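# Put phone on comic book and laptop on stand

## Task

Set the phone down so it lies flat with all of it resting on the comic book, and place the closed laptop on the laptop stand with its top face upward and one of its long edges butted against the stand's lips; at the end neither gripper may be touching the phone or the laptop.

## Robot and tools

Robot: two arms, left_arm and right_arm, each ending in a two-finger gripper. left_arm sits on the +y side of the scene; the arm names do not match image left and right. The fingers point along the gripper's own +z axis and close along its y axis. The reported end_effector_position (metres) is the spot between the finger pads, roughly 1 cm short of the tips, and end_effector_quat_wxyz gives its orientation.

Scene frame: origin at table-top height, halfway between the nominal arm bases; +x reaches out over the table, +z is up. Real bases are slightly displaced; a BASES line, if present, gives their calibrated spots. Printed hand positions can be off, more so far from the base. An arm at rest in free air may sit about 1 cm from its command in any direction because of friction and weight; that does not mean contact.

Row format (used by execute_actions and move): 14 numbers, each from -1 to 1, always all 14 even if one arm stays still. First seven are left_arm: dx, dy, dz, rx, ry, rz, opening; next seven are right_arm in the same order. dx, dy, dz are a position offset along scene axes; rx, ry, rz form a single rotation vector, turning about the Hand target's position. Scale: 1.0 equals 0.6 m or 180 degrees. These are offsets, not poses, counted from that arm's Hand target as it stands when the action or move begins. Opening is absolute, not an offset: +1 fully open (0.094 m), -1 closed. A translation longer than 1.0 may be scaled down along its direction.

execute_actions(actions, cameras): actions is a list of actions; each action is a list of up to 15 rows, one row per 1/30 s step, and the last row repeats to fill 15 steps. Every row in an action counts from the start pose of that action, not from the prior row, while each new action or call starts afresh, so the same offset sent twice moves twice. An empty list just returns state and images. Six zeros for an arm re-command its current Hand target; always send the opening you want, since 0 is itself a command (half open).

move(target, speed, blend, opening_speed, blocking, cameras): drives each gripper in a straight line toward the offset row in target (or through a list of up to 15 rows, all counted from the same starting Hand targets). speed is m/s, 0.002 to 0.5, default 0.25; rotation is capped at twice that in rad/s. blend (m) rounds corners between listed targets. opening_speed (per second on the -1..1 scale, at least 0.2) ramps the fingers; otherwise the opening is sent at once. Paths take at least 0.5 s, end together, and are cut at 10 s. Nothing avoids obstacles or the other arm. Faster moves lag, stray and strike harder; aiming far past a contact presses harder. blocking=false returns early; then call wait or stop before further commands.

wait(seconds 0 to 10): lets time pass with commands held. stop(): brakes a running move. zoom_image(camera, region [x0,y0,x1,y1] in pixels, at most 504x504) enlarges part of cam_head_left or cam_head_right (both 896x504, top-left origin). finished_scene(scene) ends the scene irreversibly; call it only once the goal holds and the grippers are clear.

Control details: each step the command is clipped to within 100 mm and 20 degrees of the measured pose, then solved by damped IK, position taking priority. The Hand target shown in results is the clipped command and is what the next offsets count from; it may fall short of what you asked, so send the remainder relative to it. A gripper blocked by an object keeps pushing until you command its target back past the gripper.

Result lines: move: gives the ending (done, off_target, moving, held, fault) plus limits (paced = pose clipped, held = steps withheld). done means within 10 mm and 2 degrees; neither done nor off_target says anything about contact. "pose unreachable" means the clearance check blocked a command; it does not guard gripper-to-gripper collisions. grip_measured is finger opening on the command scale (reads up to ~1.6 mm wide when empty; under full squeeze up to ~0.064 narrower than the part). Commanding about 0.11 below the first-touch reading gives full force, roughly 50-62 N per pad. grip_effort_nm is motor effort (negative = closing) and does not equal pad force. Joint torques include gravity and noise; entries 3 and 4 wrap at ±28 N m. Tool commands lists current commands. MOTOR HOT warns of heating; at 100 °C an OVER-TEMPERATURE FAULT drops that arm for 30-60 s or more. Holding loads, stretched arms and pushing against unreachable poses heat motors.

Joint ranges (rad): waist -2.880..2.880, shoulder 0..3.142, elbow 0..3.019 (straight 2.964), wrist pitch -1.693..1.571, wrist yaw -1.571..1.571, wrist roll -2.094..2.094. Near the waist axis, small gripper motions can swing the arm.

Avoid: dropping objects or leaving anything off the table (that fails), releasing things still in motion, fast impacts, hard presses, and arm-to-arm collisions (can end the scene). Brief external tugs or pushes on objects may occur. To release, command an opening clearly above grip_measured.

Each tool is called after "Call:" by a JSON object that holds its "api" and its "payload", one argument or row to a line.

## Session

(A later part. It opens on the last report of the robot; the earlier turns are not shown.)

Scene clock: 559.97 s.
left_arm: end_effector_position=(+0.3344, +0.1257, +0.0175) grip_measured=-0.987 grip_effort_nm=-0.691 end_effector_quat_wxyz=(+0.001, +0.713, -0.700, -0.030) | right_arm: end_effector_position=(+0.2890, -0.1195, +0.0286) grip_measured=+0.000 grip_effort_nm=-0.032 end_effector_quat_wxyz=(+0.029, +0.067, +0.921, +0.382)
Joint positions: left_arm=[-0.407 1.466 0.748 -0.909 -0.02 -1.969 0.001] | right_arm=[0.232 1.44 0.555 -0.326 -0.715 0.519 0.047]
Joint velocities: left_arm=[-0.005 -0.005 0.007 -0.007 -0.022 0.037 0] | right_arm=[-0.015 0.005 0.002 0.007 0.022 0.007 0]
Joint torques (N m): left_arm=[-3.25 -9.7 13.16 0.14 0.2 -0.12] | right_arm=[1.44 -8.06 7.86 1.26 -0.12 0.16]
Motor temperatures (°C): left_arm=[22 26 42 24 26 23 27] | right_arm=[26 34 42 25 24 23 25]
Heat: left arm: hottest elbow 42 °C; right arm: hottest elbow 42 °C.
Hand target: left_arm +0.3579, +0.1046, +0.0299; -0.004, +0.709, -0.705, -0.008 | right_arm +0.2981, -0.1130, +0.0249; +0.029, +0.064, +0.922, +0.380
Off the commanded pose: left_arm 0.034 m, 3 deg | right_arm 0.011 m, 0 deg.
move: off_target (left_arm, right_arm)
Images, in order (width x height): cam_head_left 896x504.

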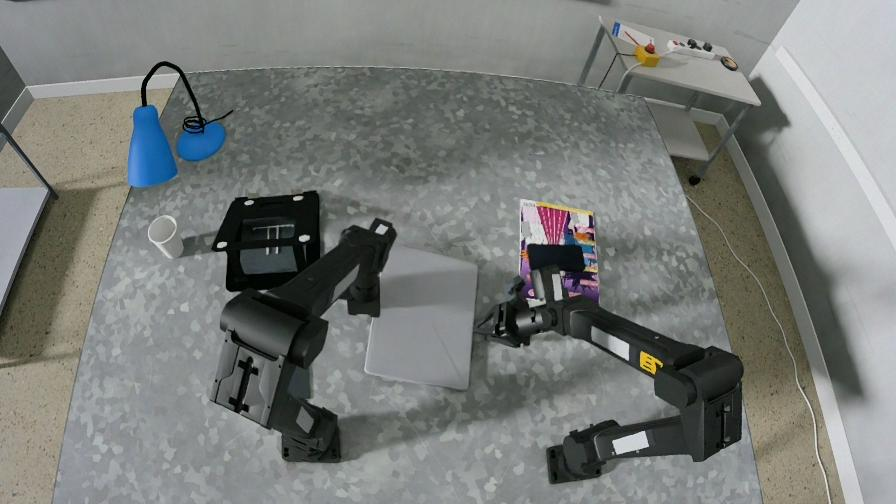

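Call:
{"api": "move", "payload": {
  "target": [
    [0.0,0,0.0,0,0,0,-1, 0.0,0.075,0,0,0,0,0]
  ],
  "speed": 0.04,
  "cameras": ["cam_head_left"]
}}

Call:
{"api": "zoom_image", "payload": {
  "camera": "cam_head_left",
  "region": [420, 250, 540, 400]
}}

Scene clock: 564.20 s.
left_arm: end_effector_position=(+0.3345, +0.1258, +0.0176) grip_measured=-0.987 grip_effort_nm=-0.691 end_effector_quat_wxyz=(+0.001, +0.713, -0.700, -0.030) | right_arm: end_effector_position=(+0.2890, -0.0823, +0.0283) grip_measured=+0.000 grip_effort_nm=-0.027 end_effector_quat_wxyz=(+0.030, +0.073, +0.922, +0.380)
Joint positions: left_arm=[-0.407 1.466 0.748 -0.909 -0.021 -1.969 0.001] | right_arm=[0.348 1.457 0.564 -0.226 -0.661 0.67 0.047]
Joint velocities: left_arm=[-0.005 -0.005 0.007 0.012 0.022 -0.051 0] | right_arm=[0.005 0.005 -0.002 0.002 0.095 -0.007 0]
Joint torques (N m): left_arm=[-3.49 -9.29 13.16 0.05 0.19 -0.12] | right_arm=[2.49 -7.65 8.61 1.47 -0.12 0.17]
Motor temperatures (°C): left_arm=[22 26 43 24 26 23 27] | right_arm=[26 34 42 25 24 23 25]
Heat: left arm: hottest elbow 43 °C; right arm: hottest elbow 42 °C.
Hand target: left_arm +0.3579, +0.1046, +0.0299; -0.004, +0.709, -0.705, -0.008 | right_arm +0.2982, -0.0679, +0.0242; +0.028, +0.064, +0.923, +0.380
Off the commanded pose: left_arm 0.034 m, 3 deg | right_arm 0.017 m, 1 deg.
move: off_target (left_arm, right_arm)
Images, in order (width x height): cam_head_left 896x504.

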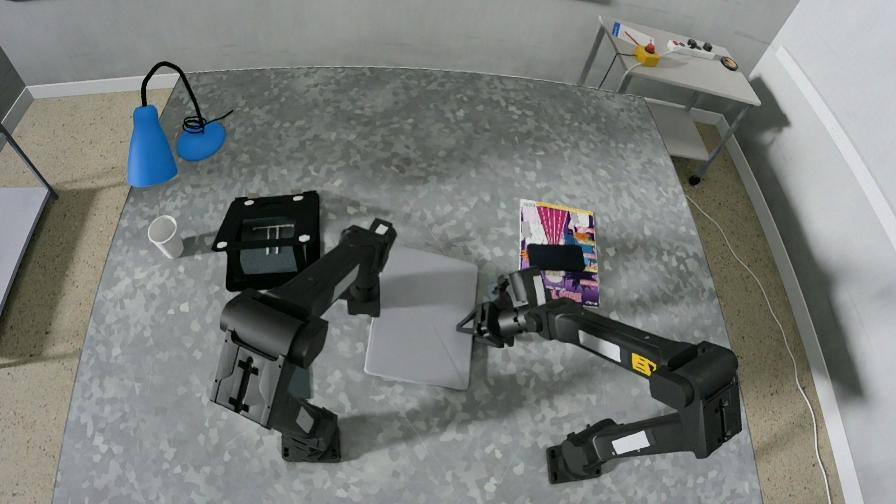

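Scaled by 3.360.

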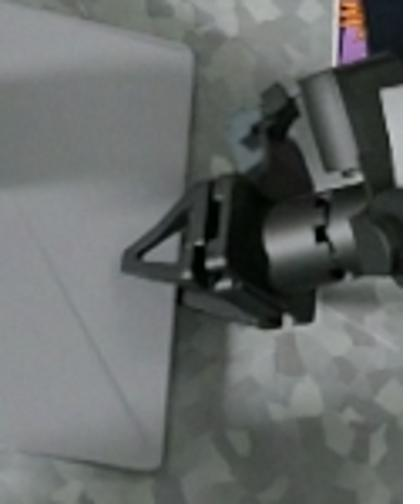

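Call:
{"api": "move", "payload": {
  "target": [
    [0.0,0,0.0,0,0,0,-1, 0.0,0.035,0,0,0,0,0]
  ],
  "speed": 0.03,
  "cameras": ["cam_head_left"]
}}

Call:
{"api": "zoom_image", "payload": {
  "camera": "cam_head_left",
  "region": [420, 250, 540, 400]
}}

Scene clock: 567.47 s.
left_arm: end_effector_position=(+0.3343, +0.1292, +0.0180) grip_measured=-0.987 grip_effort_nm=-0.691 end_effector_quat_wxyz=(-0.006, +0.713, -0.700, -0.037) | right_arm: end_effector_position=(+0.2903, -0.0775, +0.0275) grip_measured=+0.000 grip_effort_nm=-0.042 end_effector_quat_wxyz=(+0.031, +0.092, +0.923, +0.372)
Joint positions: left_arm=[-0.407 1.466 0.749 -0.917 -0.039 -1.969 0.001] | right_arm=[0.372 1.455 0.565 -0.21 -0.627 0.73 0.047]
Joint velocities: left_arm=[-0.005 0.005 0.007 -0.017 -0.007 -0.037 0.001] | right_arm=[-0.005 -0.024 0.002 -0.012 0.037 -0.037 0]
Joint torques (N m): left_arm=[-3.14 -9.93 13.11 0.21 0.9 -0.14] | right_arm=[4.78 -6.59 9.39 2.14 -0.42 0.17]
Motor temperatures (°C): left_arm=[22 26 43 24 27 23 27] | right_arm=[26 34 43 25 24 23 25]
Heat: left arm: hottest elbow 43 °C; right arm: hottest elbow 43 °C.
Hand target: left_arm +0.3578, +0.1045, +0.0299; -0.004, +0.709, -0.705, -0.008 | right_arm +0.2983, -0.0470, +0.0238; +0.027, +0.064, +0.923, +0.379
Off the commanded pose: left_arm 0.036 m, 3 deg | right_arm 0.032 m, 3 deg.
move: off_target (left_arm, right_arm)
Images, in order (width x height): cam_head_left 896x504.

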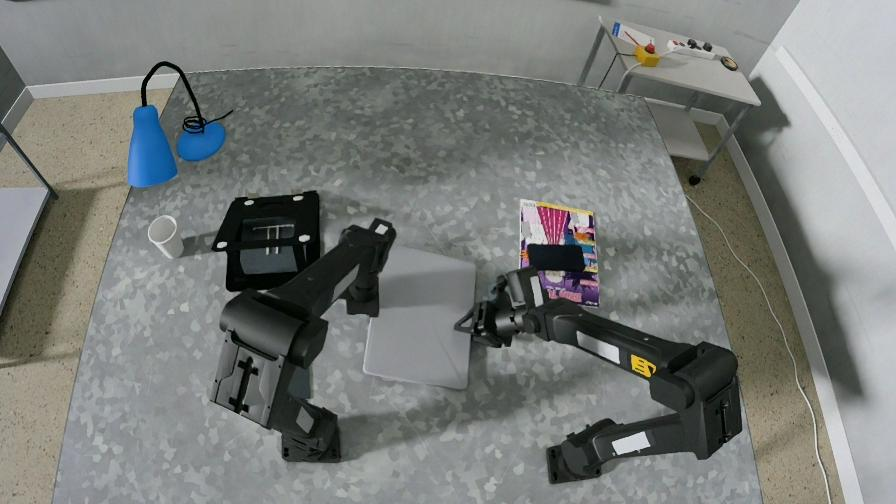

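Scaled by 3.360.

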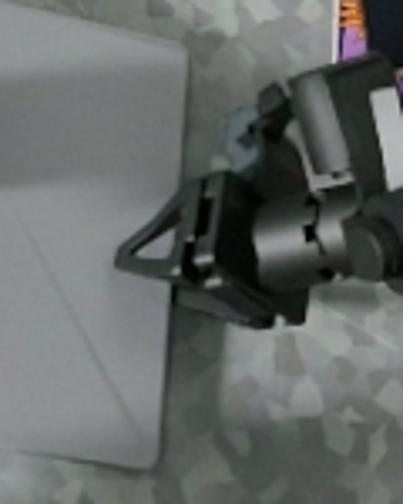

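Call:
{"api": "zoom_image", "payload": {
  "camera": "cam_head_left",
  "region": [435, 355, 495, 400]
}}

Call:
{"api": "zoom_image", "payload": {
  "camera": "cam_head_right",
  "region": [420, 355, 480, 400]
}}

Call:
{"api": "zoom_image", "payload": {
  "camera": "cam_head_right",
  "region": [440, 240, 500, 285]
}}

Call:
{"api": "zoom_image", "payload": {
  "camera": "cam_head_right",
  "region": [340, 345, 400, 390]
}}

Scaled by 8.400.

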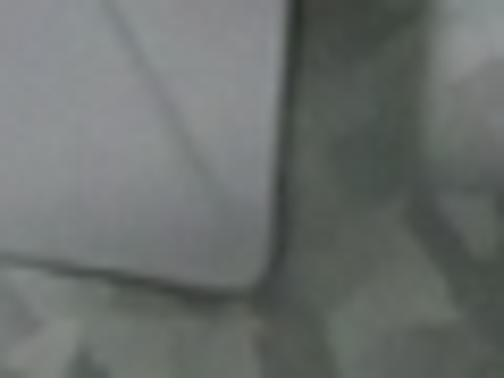

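This scene's latest camera images include none from cam_head_right. They are from: cam_head_left. cam_head_right's image comes with the result of a call that names it in "cameras".

This scene's latest camera images include none from cam_head_right. They are from: cam_head_left. cam_head_right's image comes with the result of a call that names it in "cameras".

This scene's latest camera images include none from cam_head_right. They are from: cam_head_left. cam_head_right's image comes with the result of a call that names it in "cameras".

Call:
{"api": "move", "payload": {
  "target": [
    [0.0,0,0.0,0,0,0,-1, 0.0,0.02,0.06,0,0,0,0]
  ],
  "speed": 0.03
}}

Call:
{"api": "zoom_image", "payload": {
  "camera": "cam_head_left",
  "region": [420, 250, 540, 400]
}}

Call:
{"api": "zoom_image", "payload": {
  "camera": "cam_head_right",
  "region": [410, 250, 530, 400]
}}

Scene clock: 589.93 s.
left_arm: end_effector_position=(+0.3367, +0.1291, +0.0192) grip_measured=-0.987 grip_effort_nm=-0.686 end_effector_quat_wxyz=(-0.009, +0.713, -0.700, -0.035) | right_arm: end_effector_position=(+0.2854, -0.0728, +0.0291) grip_measured=+0.000 grip_effort_nm=-0.042 end_effector_quat_wxyz=(+0.018, +0.098, +0.933, +0.347)
Joint positions: left_arm=[-0.407 1.466 0.754 -0.917 -0.044 -1.969 0.001] | right_arm=[0.404 1.443 0.589 -0.284 -0.582 0.751 0.047]
Joint velocities: left_arm=[-0.005 -0.015 -0.002 0.012 -0.081 0.022 -0.001] | right_arm=[-0.005 -0.005 0.007 0.012 0.051 -0.022 -0.001]
Joint torques (N m): left_arm=[-3.08 -9.52 12.85 0.29 1.04 -0.15] | right_arm=[4.66 -12.51 11.02 0.95 -1.51 0.27]
Motor temperatures (°C): left_arm=[22 26 44 24 28 23 27] | right_arm=[26 33 44 25 25 23 25]
Heat: left arm: hottest elbow 44 °C; right arm: hottest elbow 44 °C.
Hand target: left_arm +0.3578, +0.1046, +0.0298; -0.004, +0.709, -0.705, -0.008 | right_arm +0.2989, -0.0345, +0.0598; +0.027, +0.064, +0.923, +0.379
Off the commanded pose: left_arm 0.034 m, 3 deg | right_arm 0.050 m, 6 deg.
move: off_target (left_arm, right_arm)

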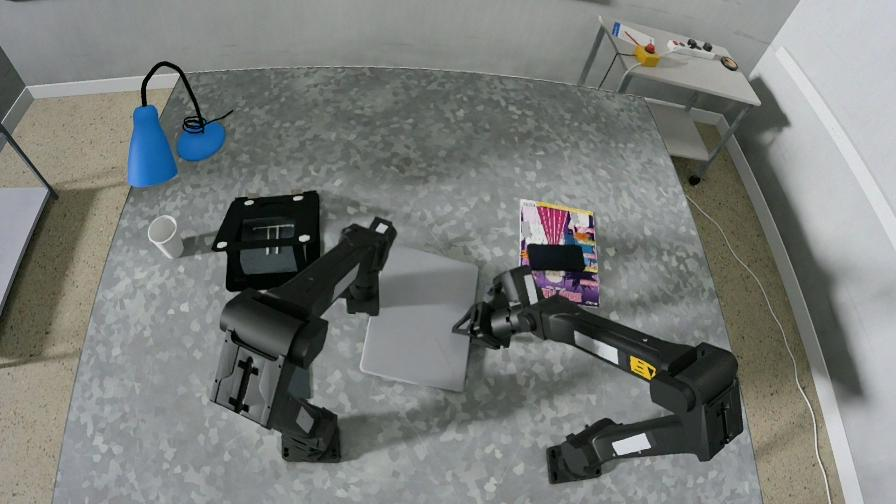

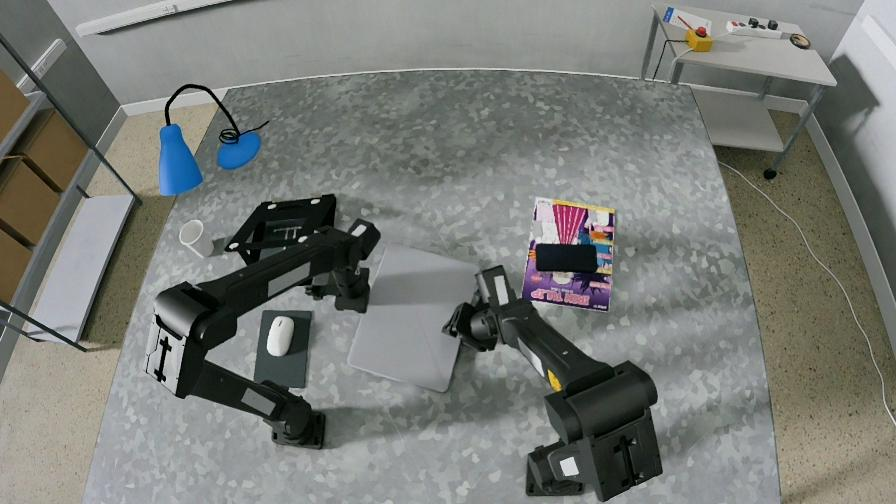

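Scaled by 3.360.

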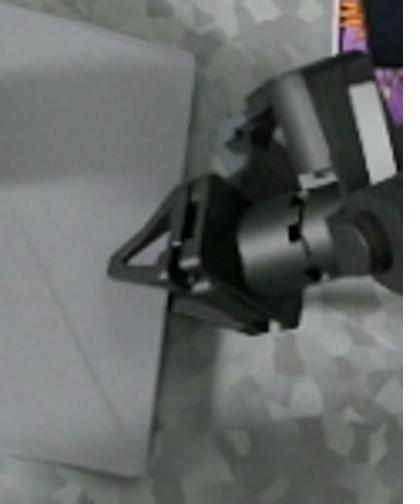

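Scaled by 3.360.

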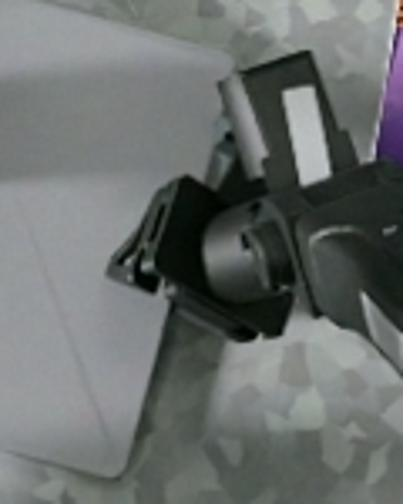

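Call:
{"api": "move", "payload": {
  "target": [
    [0.0,0,0.0,0,0,0,-1, 0.0,0.0,0.05,0,0,0,0]
  ],
  "speed": 0.03
}}

Call:
{"api": "zoom_image", "payload": {
  "camera": "cam_head_left",
  "region": [420, 250, 540, 400]
}}

Call:
{"api": "zoom_image", "payload": {
  "camera": "cam_head_right",
  "region": [410, 250, 530, 400]
}}

Scene clock: 594.23 s.
left_arm: end_effector_position=(+0.3405, +0.1258, +0.0218) grip_measured=-0.987 grip_effort_nm=-0.686 end_effector_quat_wxyz=(-0.006, +0.715, -0.699, -0.029) | right_arm: end_effector_position=(+0.2628, -0.0662, +0.0406) grip_measured=+0.000 grip_effort_nm=-0.032 end_effector_quat_wxyz=(-0.016, +0.096, +0.936, +0.339)
Joint positions: left_arm=[-0.407 1.466 0.763 -0.917 -0.034 -1.973 0.001] | right_arm=[0.44 1.394 0.595 -0.394 -0.596 0.767 0.047]
Joint velocities: left_arm=[-0.005 -0.015 -0.002 -0.012 0.037 0.037 0.001] | right_arm=[0.005 -0.005 0.002 -0.007 -0.007 -0.022 0]
Joint torques (N m): left_arm=[-3.02 -9.93 12.08 0.36 0.65 -0.12] | right_arm=[2.26 -14.04 13.05 0.85 -0.98 0.17]
Motor temperatures (°C): left_arm=[22 26 44 24 28 23 27] | right_arm=[26 34 45 25 25 23 25]
Heat: left arm: hottest elbow 44 °C; right arm: hottest elbow 45 °C.
Hand target: left_arm +0.3578, +0.1046, +0.0298; -0.004, +0.709, -0.705, -0.008 | right_arm +0.2992, -0.0340, +0.0897; +0.027, +0.064, +0.923, +0.379
Off the commanded pose: left_arm 0.029 m, 3 deg | right_arm 0.069 m, 8 deg.
move: off_target (left_arm, right_arm)

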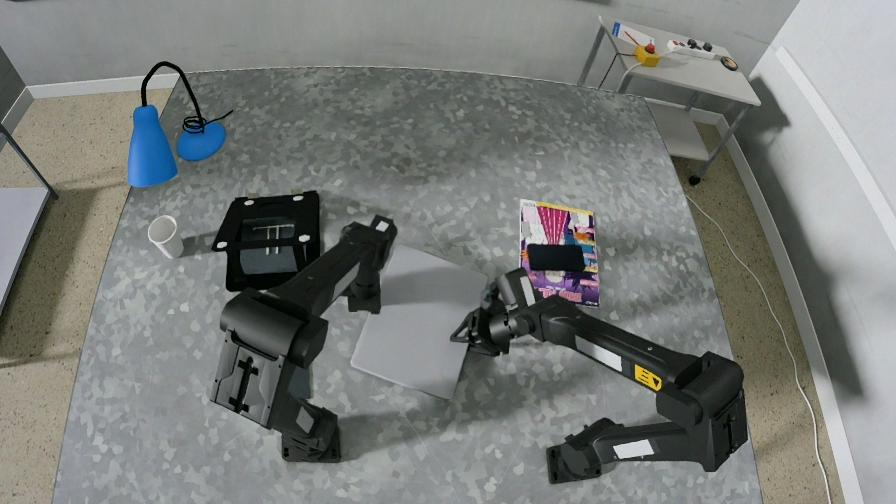

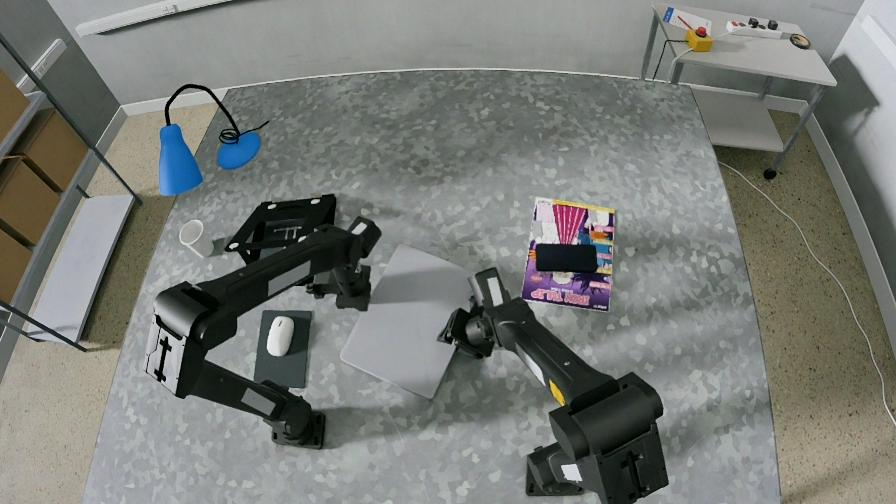

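Scaled by 3.360.

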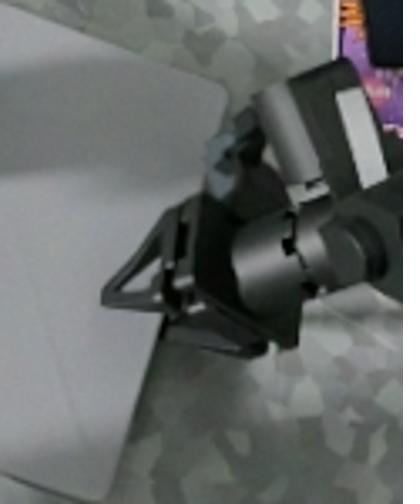

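Scaled by 3.360.

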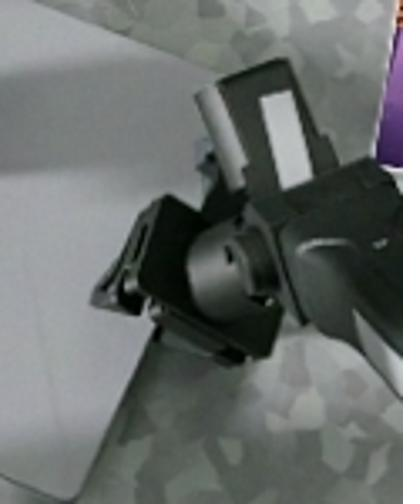

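Call:
{"api": "move", "payload": {
  "target": [
    [0.0,0,0.0,0,0,0,-1, 0.02,0.0,0.04,0,0,0,0]
  ],
  "speed": 0.03
}}

Call:
{"api": "zoom_image", "payload": {
  "camera": "cam_head_left",
  "region": [330, 240, 510, 420]
}}

Call:
{"api": "zoom_image", "payload": {
  "camera": "cam_head_right",
  "region": [330, 240, 510, 420]
}}

Scene clock: 613.87 s.
left_arm: end_effector_position=(+0.3403, +0.1256, +0.0217) grip_measured=-0.987 grip_effort_nm=-0.691 end_effector_quat_wxyz=(-0.005, +0.715, -0.699, -0.029) | right_arm: end_effector_position=(+0.2644, -0.0641, +0.0574) grip_measured=+0.000 grip_effort_nm=-0.037 end_effector_quat_wxyz=(-0.032, +0.100, +0.936, +0.335)
Joint positions: left_arm=[-0.407 1.467 0.763 -0.917 -0.032 -1.973 0.001] | right_arm=[0.44 1.372 0.641 -0.493 -0.604 0.767 0.047]
Joint velocities: left_arm=[-0.024 0.005 -0.007 -0.002 -0.037 -0.037 0.002] | right_arm=[-0.015 0.005 -0.012 -0.002 0.037 -0.022 0]
Joint torques (N m): left_arm=[-3.08 -9.64 11.9 0.27 0.63 -0.07] | right_arm=[1.2 -14.1 14.71 1.26 -0.89 0.02]
Motor temperatures (°C): left_arm=[22 26 43 24 28 23 28] | right_arm=[26 34 51 25 26 23 25]
Heat: left arm: hottest elbow 43 °C; right arm: hottest elbow 51 °C.
Hand target: left_arm +0.3578, +0.1046, +0.0298; -0.004, +0.709, -0.705, -0.008 | right_arm +0.3115, -0.0338, +0.1135; +0.027, +0.064, +0.923, +0.379
Off the commanded pose: left_arm 0.028 m, 3 deg | right_arm 0.079 m, 10 deg.
move: off_target (left_arm, right_arm)

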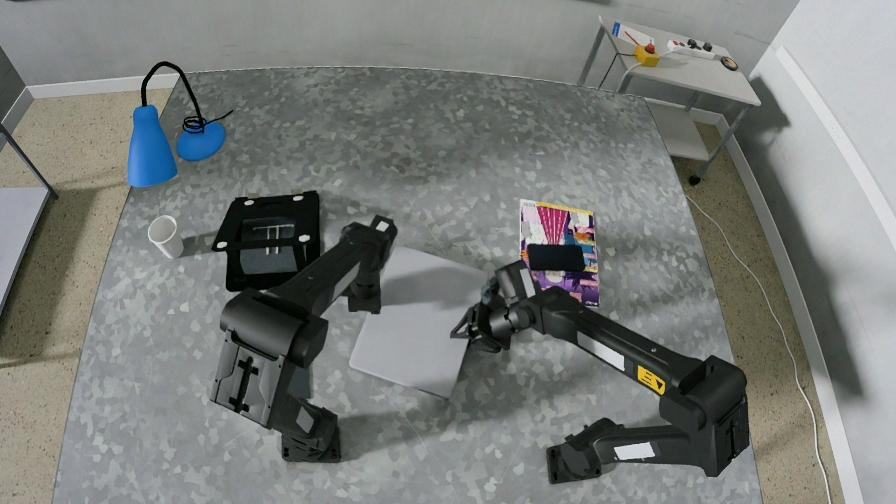

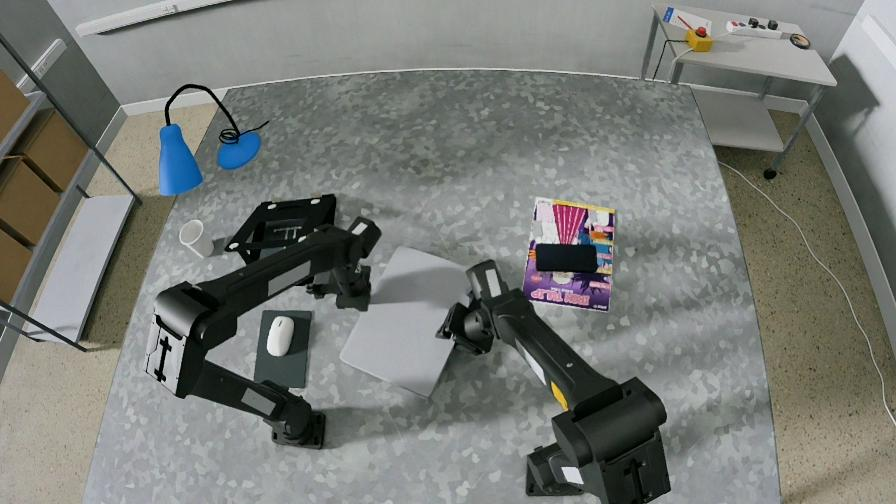

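Scaled by 2.800.

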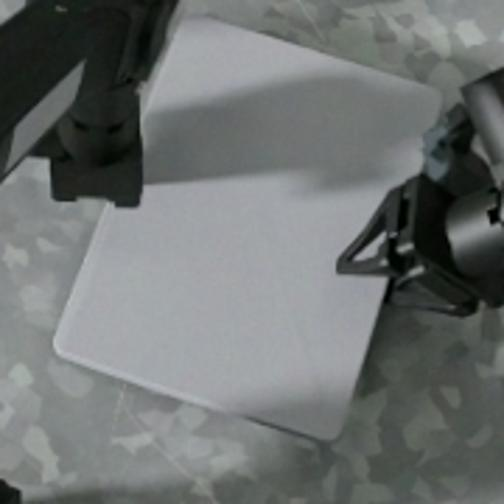

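Scaled by 2.800.

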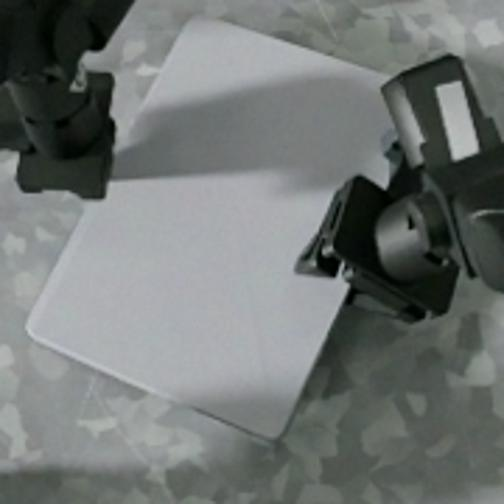

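Call:
{"api": "move", "payload": {
  "target": [
    [0.0,0,0.0,0,0,0,-1, 0.0,-0.005,0.015,0.1,-0.015,0,0]
  ],
  "speed": 0.04
}}

Call:
{"api": "zoom_image", "payload": {
  "camera": "cam_head_left",
  "region": [330, 240, 510, 420]
}}

Call:
{"api": "zoom_image", "payload": {
  "camera": "cam_head_right",
  "region": [330, 240, 510, 420]
}}

Scene clock: 629.10 s.
left_arm: end_effector_position=(+0.3414, +0.1283, +0.0218) grip_measured=-0.987 grip_effort_nm=-0.686 end_effector_quat_wxyz=(-0.011, +0.715, -0.698, -0.031) | right_arm: end_effector_position=(+0.2935, -0.0507, +0.1027) grip_measured=+0.000 grip_effort_nm=-0.032 end_effector_quat_wxyz=(+0.014, +0.083, +0.865, +0.495)
Joint positions: left_arm=[-0.405 1.467 0.763 -0.917 -0.044 -1.973 0.001] | right_arm=[0.355 1.35 0.577 -0.131 -0.866 0.869 0.047]
Joint velocities: left_arm=[-0.005 -0.005 0.007 -0.002 0.037 0.037 0.001] | right_arm=[0.005 -0.005 -0.002 0.002 -0.066 0.022 -0.001]
Joint torques (N m): left_arm=[-4.07 -8.76 11.92 0.31 1.09 -0.09] | right_arm=[1.14 -10.23 9.48 3.26 -1.05 0.18]
Motor temperatures (°C): left_arm=[22 26 42 23 28 23 28] | right_arm=[26 34 53 25 26 23 25]
Heat: left arm: hottest elbow 42 °C; right arm: hottest elbow 53 °C.
Hand target: left_arm +0.3578, +0.1046, +0.0299; -0.004, +0.709, -0.705, -0.008 | right_arm +0.3109, -0.0376, +0.1230; +0.040, +0.058, +0.852, +0.520
Off the commanded pose: left_arm 0.030 m, 3 deg | right_arm 0.030 m, 5 deg.
move: off_target (left_arm, right_arm)

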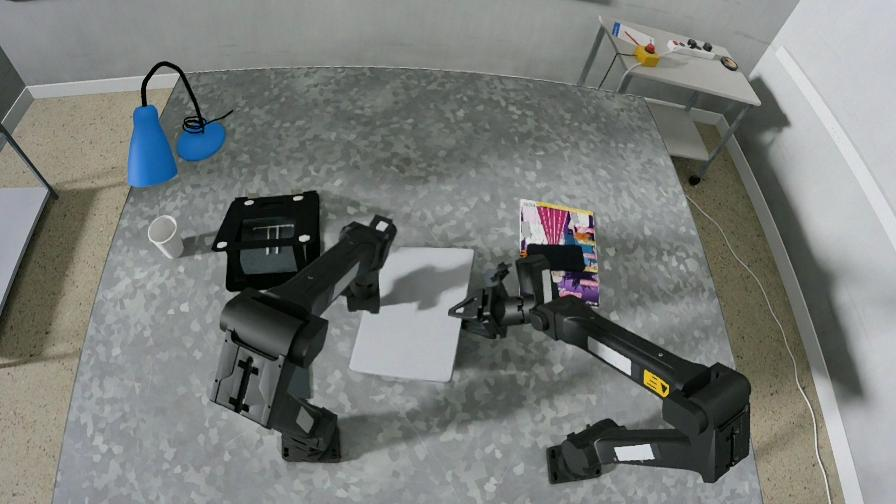

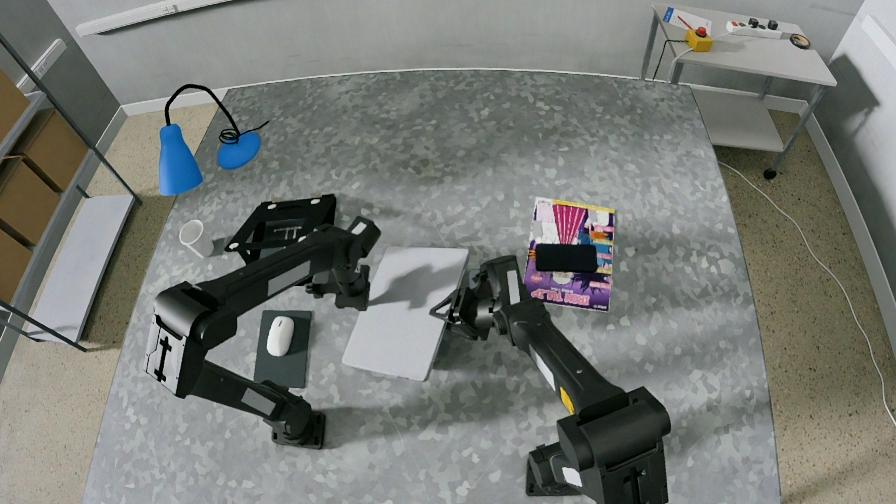

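Scaled by 2.800.

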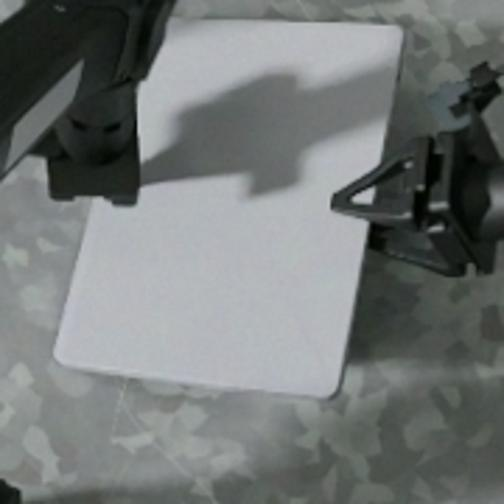

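Scaled by 2.800.

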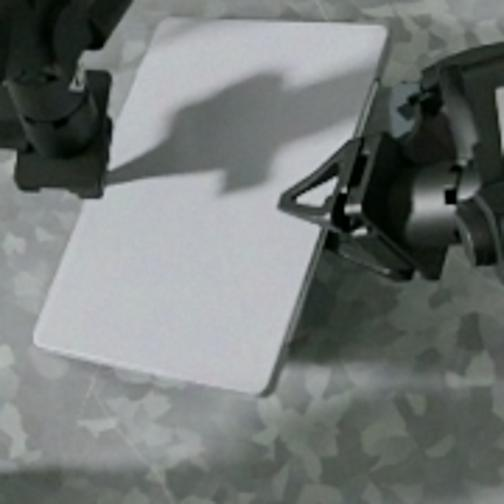

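Call:
{"api": "move", "payload": {
  "target": [
    [0.0,0,0.0,0,0,0,-1, 0.0,0.045,0.0,0.045,-0.007,0,0]
  ],
  "speed": 0.04
}}

Call:
{"api": "zoom_image", "payload": {
  "camera": "cam_head_left",
  "region": [330, 240, 510, 420]
}}

Call:
{"api": "zoom_image", "payload": {
  "camera": "cam_head_right",
  "region": [330, 240, 510, 420]
}}

Scene clock: 637.20 s.
left_arm: end_effector_position=(+0.3415, +0.1284, +0.0218) grip_measured=-0.987 grip_effort_nm=-0.686 end_effector_quat_wxyz=(-0.011, +0.715, -0.698, -0.031) | right_arm: end_effector_position=(+0.3070, -0.0300, +0.1051) grip_measured=+0.000 grip_effort_nm=-0.037 end_effector_quat_wxyz=(+0.036, +0.085, +0.824, +0.559)
Joint positions: left_arm=[-0.405 1.467 0.763 -0.917 -0.045 -1.973 0.001] | right_arm=[0.378 1.437 0.531 0.251 -0.913 1.063 0.047]
Joint velocities: left_arm=[0.005 -0.005 0.017 0.007 -0.051 -0.022 0] | right_arm=[-0.005 -0.005 -0.002 -0.007 -0.037 0.007 0]
Joint torques (N m): left_arm=[-3.9 -9.93 12.03 0.4 1.06 -0.1] | right_arm=[2.84 -11.22 8.23 3.17 -0.76 0.2]
Motor temperatures (°C): left_arm=[22 26 42 23 28 23 28] | right_arm=[26 34 52 25 26 23 25]
Heat: left arm: hottest elbow 42 °C; right arm: hottest elbow 52 °C.
Hand target: left_arm +0.3578, +0.1046, +0.0299; -0.004, +0.709, -0.705, -0.008 | right_arm +0.3106, -0.0110, +0.1225; +0.046, +0.054, +0.813, +0.578
Off the commanded pose: left_arm 0.030 m, 3 deg | right_arm 0.027 m, 4 deg.
move: off_target (left_arm, right_arm)

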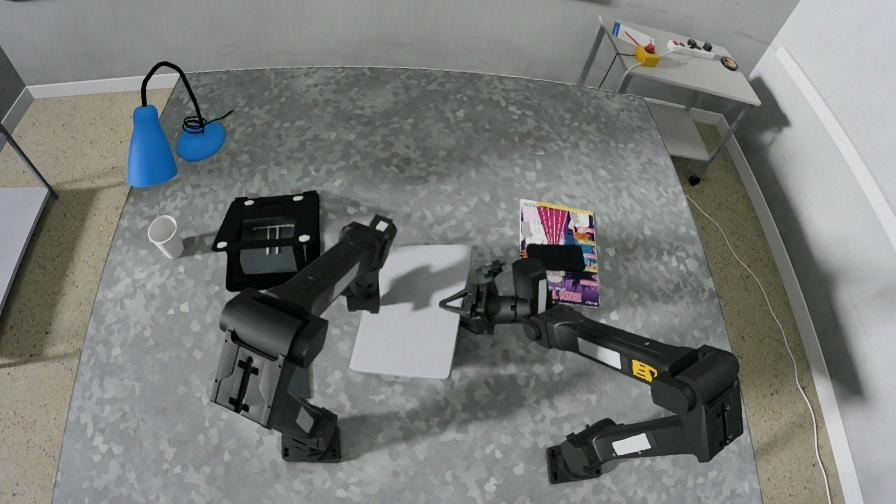

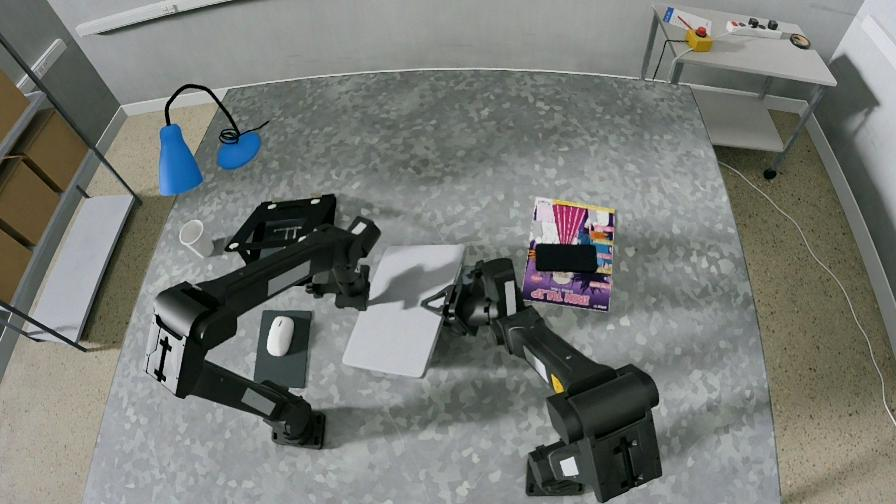

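Scaled by 2.800.

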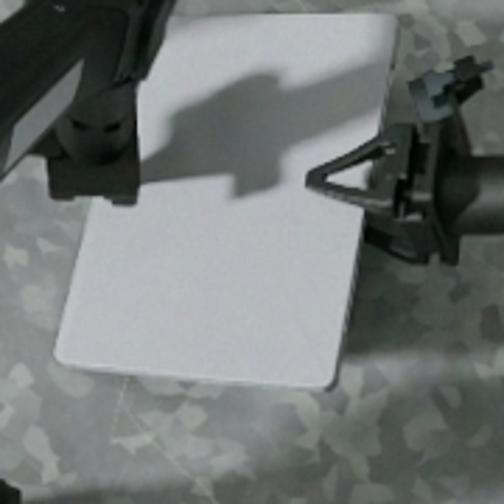

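Scaled by 2.800.

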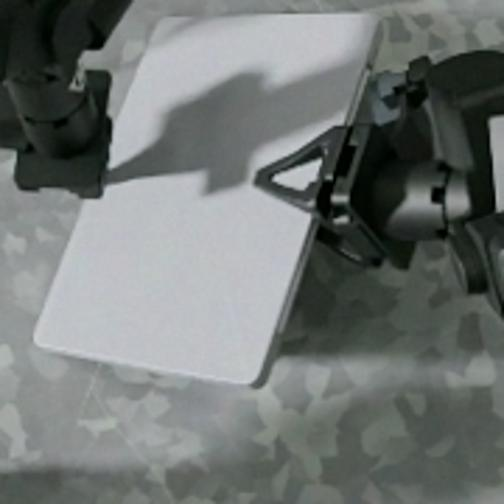

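Call:
{"api": "move", "payload": {
  "target": [
    [0.0,0,0.0,0,0,0,-1, 0.0,0.035,-0.005,0.01,0,0,0]
  ],
  "speed": 0.04,
  "cameras": ["cam_head_left"]
}}

Call:
{"api": "zoom_image", "payload": {
  "camera": "cam_head_left",
  "region": [330, 240, 510, 420]
}}

Scene clock: 640.67 s.
left_arm: end_effector_position=(+0.3415, +0.1285, +0.0218) grip_measured=-0.987 grip_effort_nm=-0.686 end_effector_quat_wxyz=(-0.012, +0.715, -0.698, -0.032) | right_arm: end_effector_position=(+0.3096, -0.0134, +0.0989) grip_measured=+0.000 grip_effort_nm=-0.037 end_effector_quat_wxyz=(+0.036, +0.090, +0.817, +0.569)
Joint positions: left_arm=[-0.405 1.467 0.763 -0.917 -0.046 -1.973 0.001] | right_arm=[0.419 1.492 0.531 0.374 -0.885 1.142 0.047]
Joint velocities: left_arm=[0.005 -0.005 0.012 -0.012 0.007 -0.007 0.001] | right_arm=[-0.015 -0.005 -0.012 -0.002 -0.051 0.037 0]
Joint torques (N m): left_arm=[-3.72 -9.76 12.18 0.36 1.12 -0.13] | right_arm=[3.49 -12.1 8.08 3.25 -0.74 0.23]
Motor temperatures (°C): left_arm=[22 26 42 23 28 23 28] | right_arm=[26 34 51 25 26 23 25]
Heat: left arm: hottest elbow 42 °C; right arm: hottest elbow 51 °C.
Hand target: left_arm +0.3578, +0.1046, +0.0299; -0.004, +0.709, -0.705, -0.008 | right_arm +0.3106, +0.0099, +0.1193; +0.045, +0.055, +0.804, +0.590
Off the commanded pose: left_arm 0.030 m, 3 deg | right_arm 0.031 m, 5 deg.
move: off_target (left_arm, right_arm)
Images, in order (width x height): cam_head_left 896x504.

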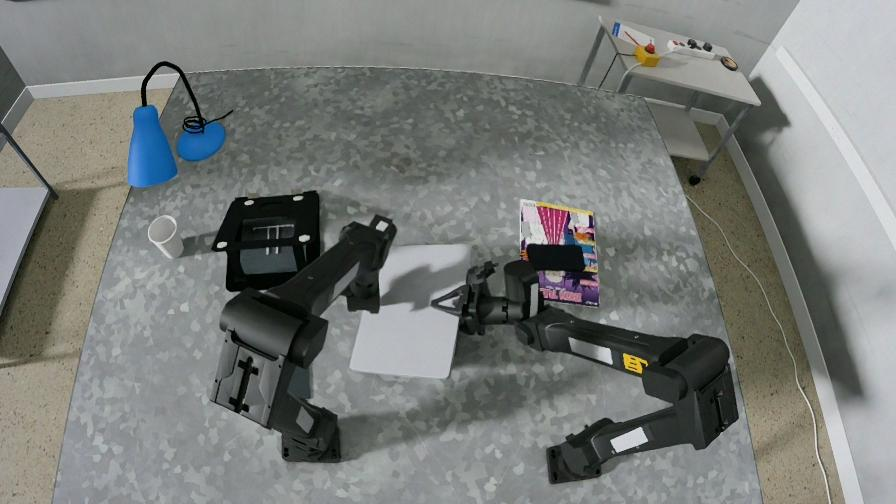

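Scaled by 2.800.

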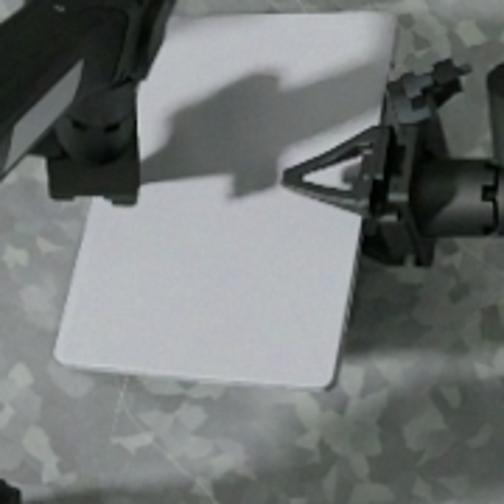

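Call:
{"api": "move", "payload": {
  "target": [
    [0.0,0,0.0,0,0,0,-1, 0.0,0.0,0.0,0,0,0,-0.85]
  ],
  "speed": 0.04,
  "opening_speed": 0.4
}}

Call:
{"api": "zoom_image", "payload": {
  "camera": "cam_head_left",
  "region": [330, 240, 510, 420]
}}

Call:
{"api": "zoom_image", "payload": {
  "camera": "cam_head_right",
  "region": [330, 240, 510, 420]
}}

Scene clock: 645.23 s.
left_arm: end_effector_position=(+0.3420, +0.1285, +0.0225) grip_measured=-0.987 grip_effort_nm=-0.686 end_effector_quat_wxyz=(-0.012, +0.715, -0.698, -0.032) | right_arm: end_effector_position=(+0.3070, -0.0152, +0.0901) grip_measured=-0.653 grip_effort_nm=-1.033 end_effector_quat_wxyz=(+0.047, +0.080, +0.823, +0.560)
Joint positions: left_arm=[-0.405 1.467 0.766 -0.919 -0.047 -1.973 0.001] | right_arm=[0.422 1.502 0.52 0.377 -0.868 1.099 0.016]
Joint velocities: left_arm=[0.005 0.005 -0.017 0.007 -0.051 0.022 0] | right_arm=[-0.015 0.005 -0.022 -0.007 0.051 -0.007 -0.001]
Joint torques (N m): left_arm=[-4.13 -9.17 11.77 0.39 1.18 -0.11] | right_arm=[3.25 -12.92 8.77 2.85 -1.37 0.54]
Motor temperatures (°C): left_arm=[22 26 42 23 29 23 28] | right_arm=[26 34 50 25 26 23 25]
Heat: left arm: hottest elbow 42 °C; right arm: hottest elbow 50 °C.
Hand target: left_arm +0.3579, +0.1046, +0.0300; -0.004, +0.709, -0.705, -0.008 | right_arm +0.3107, +0.0099, +0.1193; +0.045, +0.055, +0.804, +0.590
Off the commanded pose: left_arm 0.030 m, 3 deg | right_arm 0.039 m, 5 deg.
move: off_target (left_arm, right_arm)

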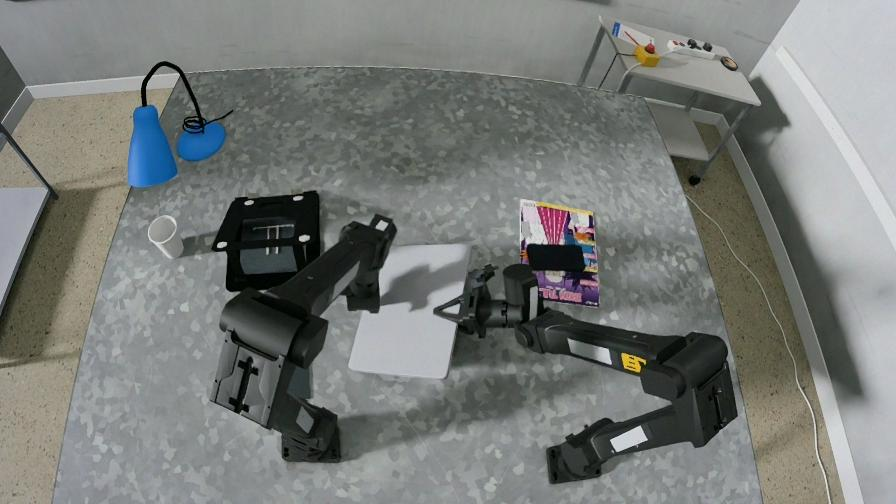

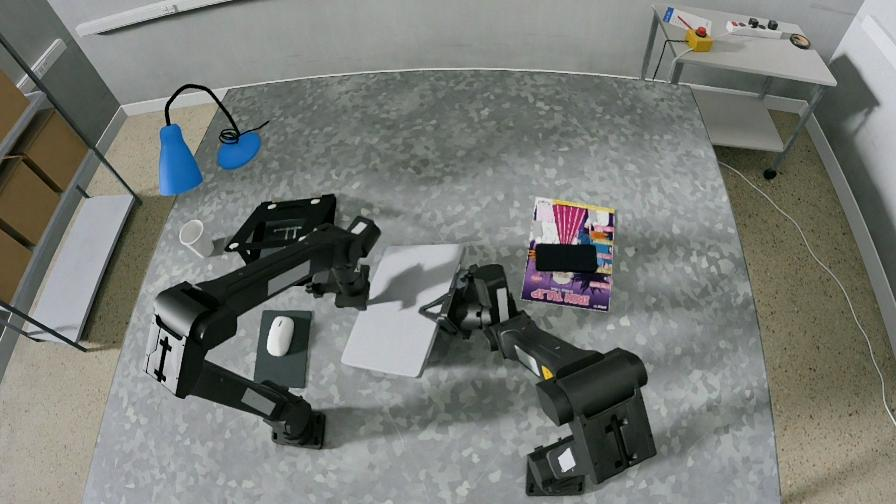

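Scaled by 2.800.

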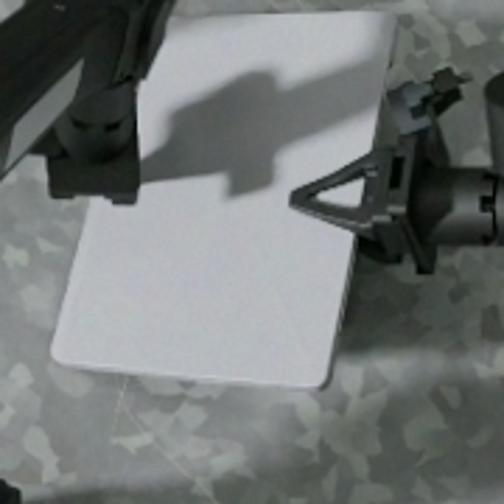

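Scaled by 2.800.

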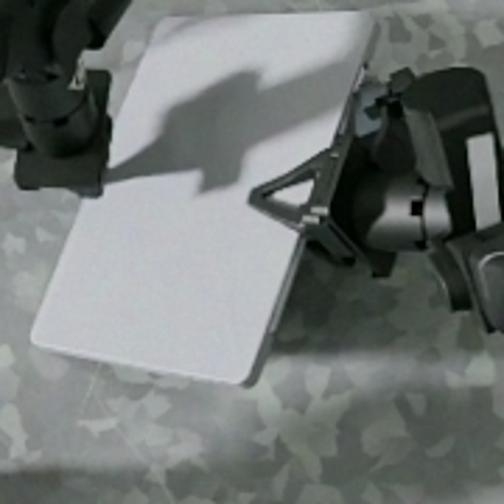

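Call:
{"api": "move", "payload": {
  "target": [
    [0.0,0.12,0.02,0,0,0,-1, 0.0,0.0,0.0,0,0,0,-0.85],
    [0.0,0.12,0.4,0,0,0,-1, 0.0,0.0,0.0,0,0,0,-0.85],
    [-0.2,0.15,0.5,0,-0.333,0,-1, 0.0,0.0,0.0,0,0,0,-0.85]
  ],
  "speed": 0.15
}}

Scene clock: 666.73 s.
left_arm: end_effector_position=(+0.2425, +0.1999, +0.3317) grip_measured=-0.987 grip_effort_nm=-0.691 end_effector_quat_wxyz=(-0.352, +0.623, -0.609, +0.341) | right_arm: end_effector_position=(+0.3021, -0.0098, +0.0885) grip_measured=-0.660 grip_effort_nm=-1.038 end_effector_quat_wxyz=(+0.042, +0.074, +0.824, +0.560)
Joint positions: left_arm=[-0.659 0.276 0.728 -1.106 -0.549 -1.947 0.001] | right_arm=[0.439 1.506 0.52 0.377 -0.866 1.097 0.016]
Joint velocities: left_arm=[-0.015 -0.005 -0.002 -0.007 -0.037 0.007 0] | right_arm=[-0.005 -0.024 0.007 0.002 0.037 -0.007 0]
Joint torques (N m): left_arm=[-2.73 1.2 9.62 2.14 -0.45 -0.06] | right_arm=[2.08 -13.22 8.8 2.85 -1.41 0.57]
Motor temperatures (°C): left_arm=[22 26 43 24 29 23 28] | right_arm=[26 35 49 25 28 24 26]
Heat: left arm: hottest elbow 43 °C; right arm: hottest elbow 49 °C.
Hand target: left_arm +0.2430, +0.1966, +0.3317; -0.351, +0.621, -0.606, +0.352 | right_arm +0.3107, +0.0099, +0.1192; +0.045, +0.055, +0.804, +0.590
Off the commanded pose: left_arm 0.007 m, 1 deg | right_arm 0.037 m, 5 deg.
move: off_target (right_arm)

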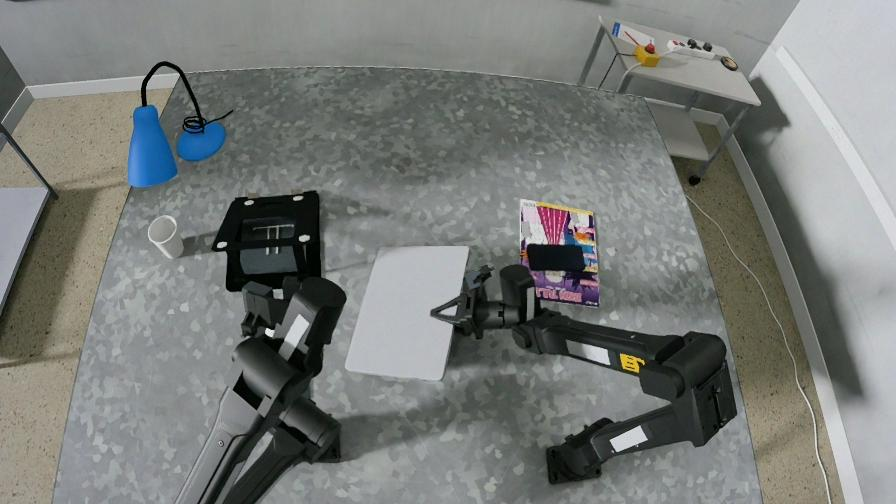

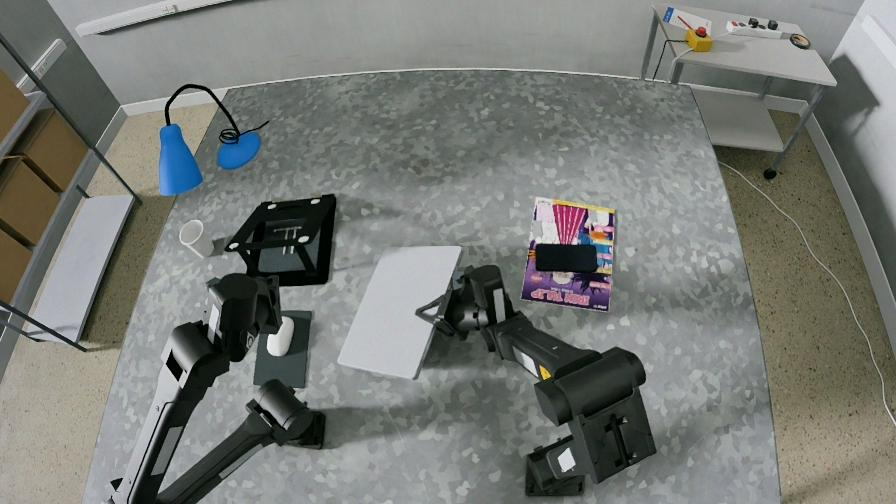

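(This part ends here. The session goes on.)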